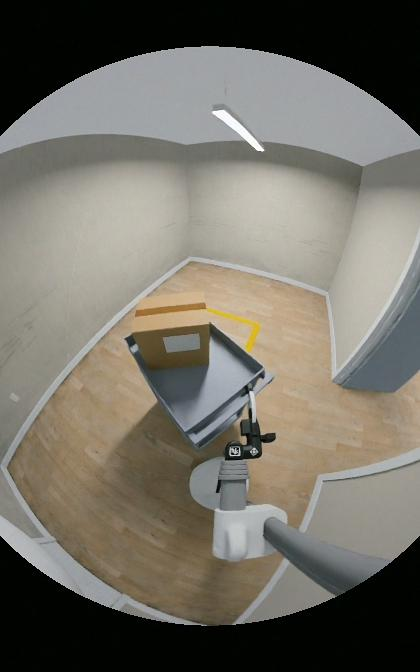

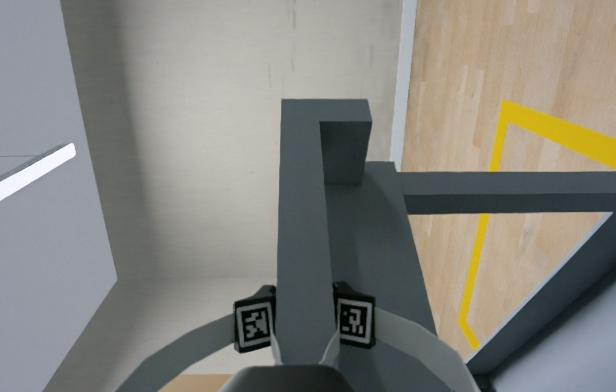

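Request:
move(r1={"joints": {"gripper_m": 0.09}}, blocking=false, cameras=[])

Request:
wait(seconds=1.5, cameras=[])

Request:
move(r1={"base": {"translate_m": -0.1}, "pace": "slow"}, blocking=false, cameras=[])

Request:
wait(seconds=2, cameras=[])

Request:
move(r1={"base": {"translate_m": -0.15, "strafe_m": -0.2}}, blocking=false, cameras=[])

Request:
wait(seconds=3, cameras=[])

Request:
move(r1={"base": {"rotate_rad": 0.6}}, blocking=false, cameras=[])

Request:
wait(seconds=3, cameras=["r1_head_camera", "r1_wrist_camera"])

Scene clock: 1003.80 s.
move: r1 moving
r1.base_odometry: x=+0.102 y=+2.444 heading=-0.770
r1.turned_by_wheels: +0.000
r1.turned_by_imu: -0.002
r1.base_tilt: forward=-1.6 right=+1.3
r1.lidar_m: 0.27 0.25 1.95 2.00 1.67 1.50 1.36 0.89 0.79 0.81 1.53 0.50
r1.base_status: not commanded
r1.joint_positions: lift_m=+0.690 arm_m=+0.000 wrist_yaw_rad=+0.003 wrist_pitch_rad=+0.009 wrist_roll_rad=+1.569 gripper_m=-0.004
r1.joint_status: gripper_m moving
r1.measured_speeds: translate_m=+0.000 strafe_m=+0.000 rotate_rad=-0.001 lift_m=+0.000 arm_m=+0.000 wrist_yaw_rad=+0.000 wrist_pitch_rad=+0.000 wrist_roll_rad=+0.000
r1.motor_effort: lift_m=+24(25) arm_m=-4(4) wheel_0=+1(2) wheel_1=+3(3) wheel_2=+1(2)
r1.servo_current: wrist_yaw_rad=59(65) wrist_pitch_rad=52(59) wrist_roll_rad=39(65) gripper_m=91(91)
r1.contact_limits: rotate_rad 0.35
r1.hand_pose: x=+0.4595 y=-0.0866 z=+0.8650 quat_wxyz=(+0.708, +0.706, +0.004, -0.002) (m; r1's base frame)
r1.wrist_depth_mm: - - - - - 1708 1205 / - - - - - 1708 1205 / - - - 260 - 1921 1205 / - - - - 306 317 320 / - - - 262 257 1708 1281 / - - - 187 229 1661 - / - - 158 141 204 - -
r2: as last shown
r2.turned_by_imu: +0.003
r2.lidar_m: 0.94 4.19 5.03 3.15 0.99 0.72 0.67 0.71 0.93 1.01 1.06 1.09
r2.motor_effort: lift_m=+20(20) arm_m=-4(4) wheel_0=-6(7) wheel_1=-6(6) wheel_2=+15(16)
r2.servo_current: wrist_yaw_rad=52(65) wrist_pitch_rad=39(46) wrist_roll_rad=52(52) gripper_m=104(104)
r2.contact_limits: arm_m 0.05; translate_m 0.8
r2.wrist_depth_mm: - - 234 162 252 264 276 / - - 235 163 254 266 277 / - - 236 165 257 268 277 / - - 237 166 257 270 279 / - - 238 167 258 272 282 / - - 186 166 180 273 283 / - - 240 - 263 277 287
pictures: none
No camera images: "cameras" was empty.

Scene clock: 1005.20 s.
earlier move: r1 done
r1.base_odometry: x=+0.102 y=+2.444 heading=-0.770
r1.turned_by_wheels: +0.000
r1.turned_by_imu: +0.000
r1.base_tilt: forward=-1.6 right=+1.3
r1.lidar_m: 0.25 0.25 1.96 1.98 1.66 1.51 1.36 0.87 0.78 0.80 1.54 0.47
r1.base_status: not commanded
r1.joint_positions: lift_m=+0.690 arm_m=+0.000 wrist_yaw_rad=+0.002 wrist_pitch_rad=+0.007 wrist_roll_rad=+1.569 gripper_m=+0.090
r1.joint_status: all done
r1.measured_speeds: all 0
r1.motor_effort: lift_m=+24(25) arm_m=-4(4) wheel_0=+1(2) wheel_1=+3(4) wheel_2=+1(2)
r1.servo_current: wrist_yaw_rad=39(65) wrist_pitch_rad=52(65) wrist_roll_rad=65(65) gripper_m=46(98)
r1.contact_limits: rotate_rad 0.35
r1.hand_pose: x=+0.4595 y=-0.0867 z=+0.8658 quat_wxyz=(+0.708, +0.706, +0.003, -0.002) (m; r1's base frame)
r1.wrist_depth_mm: - - - - - 1661 1182 / - - - - - 1756 1205 / - - - - - 1921 1229 / - - - - 317 322 325 / - - - - 266 1808 1255 / - - 211 - 197 1576 - / - - - 143 217 209 -
r2.base_odometry: x=-3.086 y=-2.165 heading=-0.484
r2.turned_by_wheels: +0.000
r2.turned_by_imu: +0.000
r2.base_tilt: forward=-0.6 right=+0.1
r2.lidar_m: 0.95 4.15 5.05 3.16 1.02 0.70 0.65 0.70 0.92 1.02 1.07 1.11
r2.base_status: not commanded
r2.joint_positions: lift_m=+0.950 arm_m=+0.548 wrist_yaw_rad=+0.005 wrist_pitch_rad=+0.001 wrist_roll_rad=+0.000 gripper_m=-0.029
r2.joint_status: not commanded
r2.measured_speeds: all 0
r2.motor_effort: lift_m=+20(20) arm_m=-4(4) wheel_0=-6(7) wheel_1=-6(7) wheel_2=+16(16)
r2.servo_current: wrist_yaw_rad=52(65) wrist_pitch_rad=39(46) wrist_roll_rad=39(59) gripper_m=91(111)
r2.contact_limits: arm_m 0.05; translate_m 0.8
r2.hand_pose: x=+1.0073 y=-0.0859 z=+1.1279 quat_wxyz=(+1.000, +0.000, +0.000, +0.003) (m; r2's base frame)
r2.wrist_depth_mm: - - 234 162 254 264 274 / - - 235 163 256 265 276 / - - 236 165 256 268 277 / - - 236 166 257 268 279 / - - 238 167 260 270 282 / - - 187 166 179 276 283 / - - 239 - 263 278 286
wait: 1.40 of 1.5 s (r1 has come to rest)
pictures: none
No camera images: "cameras" was empty.

Scene clock: 1005.70 s.
move: r1 moving
r1.base_odometry: x=+0.093 y=+2.453 heading=-0.770
r1.turned_by_wheels: +0.000
r1.turned_by_imu: +0.000
r1.base_tilt: forward=-1.6 right=+1.3
r1.lidar_m: 0.28 0.25 1.98 2.00 1.64 1.48 1.37 0.87 0.79 0.80 1.54 0.50
r1.base_status: translate_m moving
r1.joint_positions: lift_m=+0.690 arm_m=+0.000 wrist_yaw_rad=+0.002 wrist_pitch_rad=+0.007 wrist_roll_rad=+1.569 gripper_m=+0.090
r1.joint_status: not commanded
r1.measured_speeds: translate_m=-0.049 strafe_m=+0.000 rotate_rad=-0.002 lift_m=+0.000 arm_m=+0.000 wrist_yaw_rad=+0.000 wrist_pitch_rad=+0.000 wrist_roll_rad=+0.000
r1.motor_effort: lift_m=+24(24) arm_m=-3(4) wheel_0=-4(6) wheel_1=-4(6) wheel_2=+7(7)
r1.servo_current: wrist_yaw_rad=65(65) wrist_pitch_rad=59(59) wrist_roll_rad=46(65) gripper_m=46(46)
r1.hand_pose: x=+0.4595 y=-0.0867 z=+0.8658 quat_wxyz=(+0.708, +0.706, +0.003, -0.002) (m; r1's base frame)
r1.wrist_depth_mm: - - - - - 1756 1205 / - - - - - 1708 1229 / - - - - - 1808 1229 / - - - - 327 334 336 / - - - - 286 1808 1255 / - - 211 - 194 1576 - / - - - 143 226 216 -
r2: as last shown
r2.base_tilt: forward=-0.6 right=+0.0
r2.lidar_m: 0.93 4.20 5.00 3.19 1.02 0.69 0.66 0.69 0.94 1.03 1.06 1.11
r2.motor_effort: lift_m=+20(20) arm_m=-4(4) wheel_0=-7(7) wheel_1=-6(6) wheel_2=+16(16)
r2.servo_current: wrist_yaw_rad=59(59) wrist_pitch_rad=39(46) wrist_roll_rad=33(59) gripper_m=91(98)
r2.contact_limits: arm_m 0.05; translate_m 0.8
r2.wrist_depth_mm: - - 234 162 254 265 274 / - - 235 163 255 266 277 / - - 237 165 256 267 278 / - - 237 166 258 270 279 / - - 238 167 259 270 282 / - - 186 167 179 274 283 / - - 240 - 264 278 286
pictures: none
No camera images: "cameras" was empty.

Scene clock: 1007.50 s.
earlier move: r1 done
r1.base_odometry: x=+0.031 y=+2.513 heading=-0.770
r1.turned_by_wheels: +0.000
r1.turned_by_imu: +0.000
r1.base_tilt: forward=-1.6 right=+1.3
r1.lidar_m: 0.35 0.33 2.00 2.03 1.56 1.43 1.29 0.84 0.76 0.77 1.59 0.60
r1.base_status: done
r1.joint_positions: lift_m=+0.690 arm_m=+0.000 wrist_yaw_rad=+0.002 wrist_pitch_rad=+0.007 wrist_roll_rad=+1.569 gripper_m=+0.090
r1.joint_status: not commanded
r1.measured_speeds: all 0
r1.motor_effort: lift_m=+24(24) arm_m=-3(4) wheel_0=-4(8) wheel_1=-2(6) wheel_2=+3(7)
r1.servo_current: wrist_yaw_rad=39(65) wrist_pitch_rad=52(59) wrist_roll_rad=26(72) gripper_m=39(52)
r1.hand_pose: x=+0.4595 y=-0.0867 z=+0.8658 quat_wxyz=(+0.708, +0.706, +0.003, -0.002) (m; r1's base frame)
r1.wrist_depth_mm: - - - - - 1708 1182 / - - - - - 1756 1205 / - - - - - 1863 1205 / - - - - 421 427 421 / - - - - - 1808 - / - - 212 - 189 668 - / - - 634 143 290 - -
r2.base_odometry: x=-3.086 y=-2.165 heading=-0.484
r2.turned_by_wheels: +0.000
r2.turned_by_imu: +0.000
r2.base_tilt: forward=-0.6 right=+0.1
r2.lidar_m: 0.95 4.19 5.05 3.16 1.01 0.71 0.67 0.71 0.94 1.02 1.06 1.14
r2.base_status: not commanded
r2.joint_positions: lift_m=+0.950 arm_m=+0.548 wrist_yaw_rad=+0.005 wrist_pitch_rad=+0.001 wrist_roll_rad=+0.000 gripper_m=-0.029
r2.joint_status: not commanded
r2.measured_speeds: all 0
r2.motor_effort: lift_m=+20(20) arm_m=-4(4) wheel_0=-6(7) wheel_1=-6(6) wheel_2=+15(16)
r2.servo_current: wrist_yaw_rad=46(72) wrist_pitch_rad=39(46) wrist_roll_rad=52(65) gripper_m=91(104)
r2.contact_limits: arm_m 0.05; translate_m 0.8
r2.hand_pose: x=+1.0073 y=-0.0859 z=+1.1279 quat_wxyz=(+1.000, +0.000, +0.000, +0.003) (m; r2's base frame)
r2.wrist_depth_mm: - - 234 162 254 265 274 / - - 235 163 254 266 277 / - - 236 165 256 268 278 / - - 237 167 258 270 279 / - - 238 167 259 271 282 / - - 186 166 179 274 282 / - - 240 - 264 277 286
wait: 1.80 of 2 s (r1 has come to rest)
pictures: none
No camera images: "cameras" was empty.

Scene clock: 1008.00 s.
move: r1 moving
r1.base_odometry: x=-0.001 y=+2.509 heading=-0.770
r1.turned_by_wheels: +0.000
r1.turned_by_imu: +0.000
r1.base_tilt: forward=-1.6 right=+1.3
r1.lidar_m: 0.38 0.32 2.04 2.06 1.59 1.42 1.24 0.79 0.72 0.73 1.58 0.62
r1.base_status: translate_m moving; strafe_m moving
r1.joint_positions: lift_m=+0.690 arm_m=+0.000 wrist_yaw_rad=+0.002 wrist_pitch_rad=+0.007 wrist_roll_rad=+1.569 gripper_m=+0.090
r1.joint_status: not commanded
r1.measured_speeds: translate_m=-0.074 strafe_m=-0.098 rotate_rad=-0.002 lift_m=+0.000 arm_m=+0.000 wrist_yaw_rad=+0.000 wrist_pitch_rad=+0.000 wrist_roll_rad=+0.000
r1.motor_effort: lift_m=+23(24) arm_m=-3(4) wheel_0=+5(7) wheel_1=-7(10) wheel_2=+8(8)
r1.servo_current: wrist_yaw_rad=39(65) wrist_pitch_rad=59(59) wrist_roll_rad=52(65) gripper_m=39(52)
r1.hand_pose: x=+0.4595 y=-0.0867 z=+0.8658 quat_wxyz=(+0.708, +0.706, +0.003, -0.002) (m; r1's base frame)
r1.wrist_depth_mm: - - - - - 1708 1182 / - - - - - 1661 1205 / - - - - - 1921 1255 / - - - - 433 442 439 / - - - - - 1808 - / - - 213 - 189 - - / - - 615 143 315 - -
r2: as last shown
r2.lidar_m: 0.92 4.21 5.02 3.21 1.01 0.69 0.67 0.69 0.93 1.02 1.08 1.10
r2.motor_effort: lift_m=+20(20) arm_m=-4(4) wheel_0=-6(7) wheel_1=-6(6) wheel_2=+16(16)
r2.servo_current: wrist_yaw_rad=46(59) wrist_pitch_rad=39(46) wrist_roll_rad=46(52) gripper_m=98(104)
r2.contact_limits: arm_m 0.05; translate_m 0.8
r2.wrist_depth_mm: - - 234 162 253 265 274 / - - 236 163 256 267 278 / - - 236 165 257 267 277 / - - 237 167 257 268 279 / - - 238 167 258 271 282 / - - 186 166 180 274 285 / - - 240 - 263 278 286
pictures: none
No camera images: "cameras" was empty.

Scene clock: 1009.77 s.
earlier move: r1 done
r1.base_odometry: x=-0.216 y=+2.474 heading=-0.770
r1.turned_by_wheels: +0.000
r1.turned_by_imu: -0.001
r1.base_tilt: forward=-1.6 right=+1.3
r1.lidar_m: 0.64 0.54 2.23 2.28 1.50 1.37 0.87 0.56 0.52 0.51 0.66 1.56
r1.base_status: done
r1.joint_positions: lift_m=+0.690 arm_m=+0.000 wrist_yaw_rad=+0.002 wrist_pitch_rad=+0.007 wrist_roll_rad=+1.569 gripper_m=+0.090
r1.joint_status: not commanded
r1.measured_speeds: all 0
r1.motor_effort: lift_m=+24(24) arm_m=-4(4) wheel_0=+2(7) wheel_1=+1(11) wheel_2=+0(8)
r1.servo_current: wrist_yaw_rad=39(72) wrist_pitch_rad=46(59) wrist_roll_rad=39(65) gripper_m=39(52)
r1.hand_pose: x=+0.4595 y=-0.0867 z=+0.8658 quat_wxyz=(+0.708, +0.706, +0.003, -0.002) (m; r1's base frame)
r1.wrist_depth_mm: - - - - - 1708 1205 / - - - - - 1708 1229 / - - - - - 1708 1205 / - - - - - 1921 1205 / - - - - - 1756 1255 / - - 212 - 195 1576 1182 / - - - 143 - 559 525
r2.base_odometry: x=-3.086 y=-2.165 heading=-0.484
r2.turned_by_wheels: +0.000
r2.turned_by_imu: +0.000
r2.base_tilt: forward=-0.6 right=+0.1
r2.lidar_m: 0.95 4.19 5.01 3.15 0.98 0.72 0.64 0.69 0.90 1.01 1.04 1.13
r2.base_status: not commanded
r2.joint_positions: lift_m=+0.950 arm_m=+0.548 wrist_yaw_rad=+0.005 wrist_pitch_rad=+0.001 wrist_roll_rad=+0.000 gripper_m=-0.029
r2.joint_status: not commanded
r2.measured_speeds: all 0
r2.motor_effort: lift_m=+20(20) arm_m=-4(4) wheel_0=-6(7) wheel_1=-6(6) wheel_2=+16(16)
r2.servo_current: wrist_yaw_rad=65(72) wrist_pitch_rad=33(46) wrist_roll_rad=52(65) gripper_m=91(111)
r2.contact_limits: arm_m 0.05; translate_m 0.8
r2.hand_pose: x=+1.0073 y=-0.0859 z=+1.1279 quat_wxyz=(+1.000, +0.000, +0.000, +0.003) (m; r2's base frame)
r2.wrist_depth_mm: - - 234 162 253 265 274 / - - 236 163 255 266 276 / - - 236 165 256 268 277 / - - 237 167 258 271 277 / - - 238 167 258 271 282 / - - 186 166 180 273 283 / - - 239 - 263 277 286
wait: 1.77 of 3 s (r1 has come to rest)
pictures: none
No camera images: "cameras" was empty.

Scene clock: 1010.27 s.
move: r1 moving
r1.base_odometry: x=-0.216 y=+2.474 heading=-0.518
r1.turned_by_wheels: +0.252
r1.turned_by_imu: +0.253
r1.base_tilt: forward=-1.6 right=+1.3
r1.lidar_m: 0.57 0.55 2.25 1.77 1.40 1.36 0.67 0.52 0.52 0.56 1.54 3.32
r1.base_status: rotate_rad moving
r1.joint_positions: lift_m=+0.690 arm_m=+0.000 wrist_yaw_rad=+0.002 wrist_pitch_rad=+0.007 wrist_roll_rad=+1.569 gripper_m=+0.090
r1.joint_status: not commanded
r1.measured_speeds: translate_m=-0.001 strafe_m=+0.001 rotate_rad=+0.975 lift_m=+0.000 arm_m=+0.000 wrist_yaw_rad=+0.000 wrist_pitch_rad=+0.000 wrist_roll_rad=+0.000
r1.motor_effort: lift_m=+24(24) arm_m=-4(4) wheel_0=-9(9) wheel_1=-5(8) wheel_2=-7(8)
r1.servo_current: wrist_yaw_rad=33(59) wrist_pitch_rad=52(52) wrist_roll_rad=46(59) gripper_m=39(46)
r1.hand_pose: x=+0.4595 y=-0.0867 z=+0.8658 quat_wxyz=(+0.708, +0.706, +0.003, -0.002) (m; r1's base frame)
r1.wrist_depth_mm: - - - - - 1708 1205 / - - - - - 1921 1205 / - - - - - 1708 1255 / - - - - - 1537 1160 / - - - - - 1921 535 / - - 212 831 193 - - / - - 661 143 - - -
r2: as last shown
r2.lidar_m: 0.95 4.19 5.04 3.17 1.02 0.72 0.66 0.69 0.93 1.02 1.05 1.11
r2.servo_current: wrist_yaw_rad=52(65) wrist_pitch_rad=46(46) wrist_roll_rad=33(59) gripper_m=104(104)
r2.contact_limits: arm_m 0.05; translate_m 0.8
r2.wrist_depth_mm: - - 233 162 254 264 276 / - - 236 163 256 266 276 / - - 236 165 256 267 277 / - - 238 167 258 268 279 / - - 239 167 259 272 283 / - - 186 166 180 273 282 / - - 240 - 264 278 286
pictures: none
No camera images: "cameras" was empty.

Scene clock: 1011.17 s.
earlier move: r1 done
r1.base_odometry: x=-0.216 y=+2.474 heading=-0.170
r1.turned_by_wheels: +0.348
r1.turned_by_imu: +0.350
r1.base_tilt: forward=-1.6 right=+1.3
r1.lidar_m: 0.54 2.24 2.14 1.46 1.38 0.81 0.56 0.52 0.52 1.57 1.73 0.58
r1.base_status: done
r1.joint_positions: lift_m=+0.690 arm_m=+0.000 wrist_yaw_rad=+0.002 wrist_pitch_rad=+0.007 wrist_roll_rad=+1.569 gripper_m=+0.090
r1.joint_status: not commanded
r1.measured_speeds: all 0
r1.motor_effort: lift_m=+24(24) arm_m=-4(4) wheel_0=-2(9) wheel_1=+0(9) wheel_2=-1(8)
r1.servo_current: wrist_yaw_rad=46(59) wrist_pitch_rad=52(59) wrist_roll_rad=46(65) gripper_m=46(46)
r1.hand_pose: x=+0.4595 y=-0.0867 z=+0.8658 quat_wxyz=(+0.708, +0.706, +0.003, -0.002) (m; r1's base frame)
r1.wrist_depth_mm: - - - - - 1921 - / - - - - - - - / - - 647 647 418 - - / - - 676 668 1042 - - / - - 723 691 1008 - - / - - 213 330 191 404 394 / - - - 143 - 392 1160
r2.base_odometry: x=-3.086 y=-2.165 heading=-0.484
r2.turned_by_wheels: +0.000
r2.turned_by_imu: +0.000
r2.base_tilt: forward=-0.6 right=+0.1
r2.lidar_m: 0.93 4.19 5.00 3.19 1.02 0.72 0.67 0.70 0.93 1.02 1.04 1.12
r2.base_status: not commanded
r2.joint_positions: lift_m=+0.950 arm_m=+0.548 wrist_yaw_rad=+0.005 wrist_pitch_rad=+0.001 wrist_roll_rad=+0.000 gripper_m=-0.029
r2.joint_status: not commanded
r2.measured_speeds: all 0
r2.motor_effort: lift_m=+20(20) arm_m=-4(4) wheel_0=-7(7) wheel_1=-6(7) wheel_2=+16(16)
r2.servo_current: wrist_yaw_rad=52(65) wrist_pitch_rad=39(46) wrist_roll_rad=52(59) gripper_m=91(104)
r2.contact_limits: arm_m 0.05; translate_m 0.8
r2.hand_pose: x=+1.0073 y=-0.0859 z=+1.1279 quat_wxyz=(+1.000, +0.000, +0.000, +0.003) (m; r2's base frame)
r2.wrist_depth_mm: - - 234 162 254 265 274 / - - 236 163 255 266 276 / - - 236 165 256 266 278 / - - 236 167 257 270 279 / - - 239 168 259 270 282 / - - 186 167 179 274 283 / - - 240 - 264 277 285
wait: 0.90 of 3 s (r1 has come to rest)
pictures: r1_head_camera, r1_wrist_camera
Images, in order (width x height): r1_head_camera 420x560, r1_wrist_camera 616x392.

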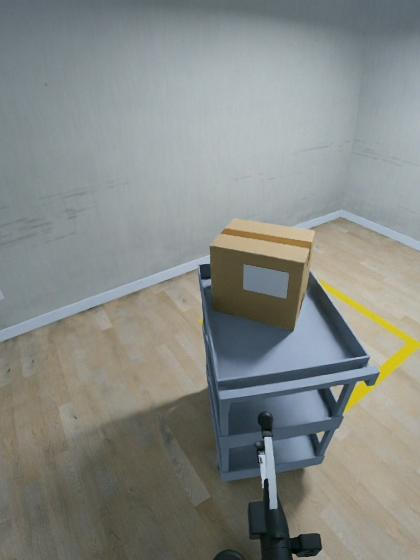

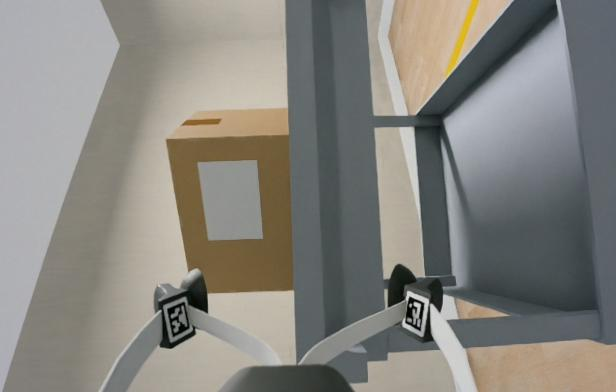

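Request:
move(blocking=false, cameras=[], r1={"base":{"strafe_m":-0.09,"translate_m":0.15}})

Request:
wait(seconds=3, cameras=["r1_head_camera","r1_wrist_camera"])

Scene clock: 1036.90 s.
move: r1 moving
r1.base_odometry: x=-0.189 y=+2.451 heading=-0.170
r1.turned_by_wheels: +0.000
r1.turned_by_imu: -0.002
r1.base_tilt: forward=-1.6 right=+1.3
r1.lidar_m: 0.51 2.23 2.18 1.48 1.42 0.84 0.57 0.54 0.57 1.53 1.74 0.57
r1.base_status: translate_m moving; strafe_m moving
r1.joint_positions: lift_m=+0.690 arm_m=+0.000 wrist_yaw_rad=+0.002 wrist_pitch_rad=+0.007 wrist_roll_rad=+1.569 gripper_m=+0.090
r1.joint_status: not commanded
r1.measured_speeds: translate_m=+0.118 strafe_m=-0.071 rotate_rad=-0.005 lift_m=+0.000 arm_m=+0.000 wrist_yaw_rad=+0.000 wrist_pitch_rad=+0.000 wrist_roll_rad=+0.000
r1.motor_effort: lift_m=+23(24) arm_m=-4(4) wheel_0=+8(10) wheel_1=-2(4) wheel_2=-8(9)
r1.servo_current: wrist_yaw_rad=46(59) wrist_pitch_rad=46(59) wrist_roll_rad=59(59) gripper_m=46(46)
r1.hand_pose: x=+0.4595 y=-0.0867 z=+0.8658 quat_wxyz=(+0.708, +0.706, +0.003, -0.002) (m; r1's base frame)
r1.wrist_depth_mm: - - - - - 1756 - / - - - - - - - / - - 634 621 389 - - / - - 640 317 991 - - / - - 676 668 991 - - / - - 211 309 191 - - / - 180 - 139 362 364 377
r2: as last shown
r2.turned_by_imu: +0.004
r2.lidar_m: 0.95 4.16 5.05 3.15 1.04 0.72 0.66 0.69 0.92 1.01 1.06 1.09
r2.motor_effort: lift_m=+20(20) arm_m=-4(4) wheel_0=-7(7) wheel_1=-6(6) wheel_2=+15(16)
r2.servo_current: wrist_yaw_rad=52(59) wrist_pitch_rad=46(46) wrist_roll_rad=46(46) gripper_m=91(98)
r2.contact_limits: arm_m 0.05; translate_m 0.8
r2.wrist_depth_mm: - - 235 162 253 265 276 / - - 235 163 255 266 277 / - - 236 165 257 268 278 / - - 236 167 257 268 279 / - - 238 167 260 271 282 / - - 186 167 179 273 285 / - - 238 - 264 278 285
pictures: none
No camera images: "cameras" was empty.

Scene clock: 1038.27 s.
earlier move: r1 done
r1.base_odometry: x=-0.084 y=+2.360 heading=-0.170
r1.turned_by_wheels: +0.000
r1.turned_by_imu: +0.000
r1.base_tilt: forward=-1.6 right=+1.3
r1.lidar_m: 0.39 2.15 2.23 1.64 1.54 0.92 0.62 0.59 0.61 1.44 1.95 0.46
r1.base_status: done
r1.joint_positions: lift_m=+0.690 arm_m=+0.000 wrist_yaw_rad=+0.002 wrist_pitch_rad=+0.007 wrist_roll_rad=+1.569 gripper_m=+0.090
r1.joint_status: not commanded
r1.measured_speeds: all 0
r1.motor_effort: lift_m=+23(24) arm_m=-3(4) wheel_0=+1(11) wheel_1=-2(5) wheel_2=+1(9)
r1.servo_current: wrist_yaw_rad=59(65) wrist_pitch_rad=52(59) wrist_roll_rad=39(65) gripper_m=46(46)
r1.hand_pose: x=+0.4595 y=-0.0867 z=+0.8658 quat_wxyz=(+0.708, +0.706, +0.003, -0.002) (m; r1's base frame)
r1.wrist_depth_mm: - - - - 287 1708 1255 / - - - - 278 1808 - / - - - 634 272 - - / - - 504 492 267 - - / - - 512 263 264 - - / - - 215 259 197 - - / - 139 591 143 254 153 -
r2.base_odometry: x=-3.086 y=-2.165 heading=-0.484
r2.turned_by_wheels: +0.000
r2.turned_by_imu: +0.000
r2.base_tilt: forward=-0.6 right=+0.1
r2.lidar_m: 0.93 4.18 5.02 3.18 1.04 0.74 0.64 0.69 0.91 1.02 1.05 1.11
r2.base_status: not commanded
r2.joint_positions: lift_m=+0.950 arm_m=+0.548 wrist_yaw_rad=+0.005 wrist_pitch_rad=+0.001 wrist_roll_rad=+0.000 gripper_m=-0.029
r2.joint_status: not commanded
r2.measured_speeds: all 0
r2.motor_effort: lift_m=+20(20) arm_m=-4(4) wheel_0=-7(7) wheel_1=-6(6) wheel_2=+16(16)
r2.servo_current: wrist_yaw_rad=52(65) wrist_pitch_rad=39(46) wrist_roll_rad=52(59) gripper_m=104(104)
r2.contact_limits: arm_m 0.05; translate_m 0.8
r2.hand_pose: x=+1.0073 y=-0.0859 z=+1.1279 quat_wxyz=(+1.000, +0.000, +0.000, +0.003) (m; r2's base frame)
r2.wrist_depth_mm: - - 234 162 253 264 274 / - - 236 163 255 266 278 / - - 236 165 256 267 277 / - - 237 166 257 270 278 / - - 238 167 259 271 282 / - - 186 166 179 274 285 / - - 239 - 264 277 285
wait: 1.37 of 3 s (r1 has come to rest)
pictures: r1_head_camera, r1_wrist_camera
Images, in order (width x height): r1_head_camera 420x560, r1_wrist_camera 616x392.

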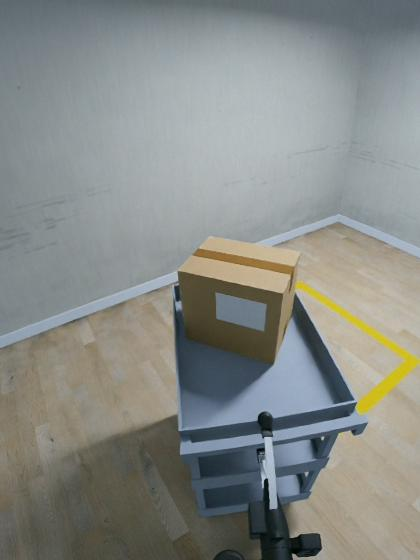

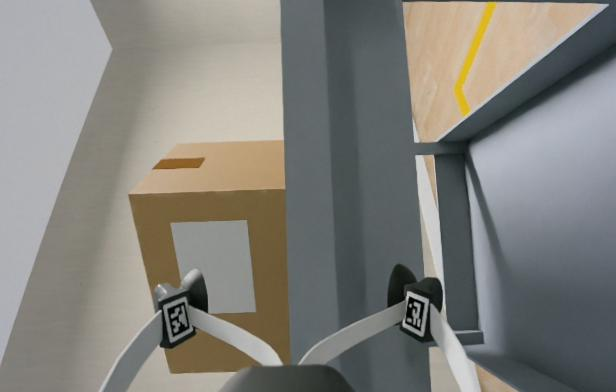

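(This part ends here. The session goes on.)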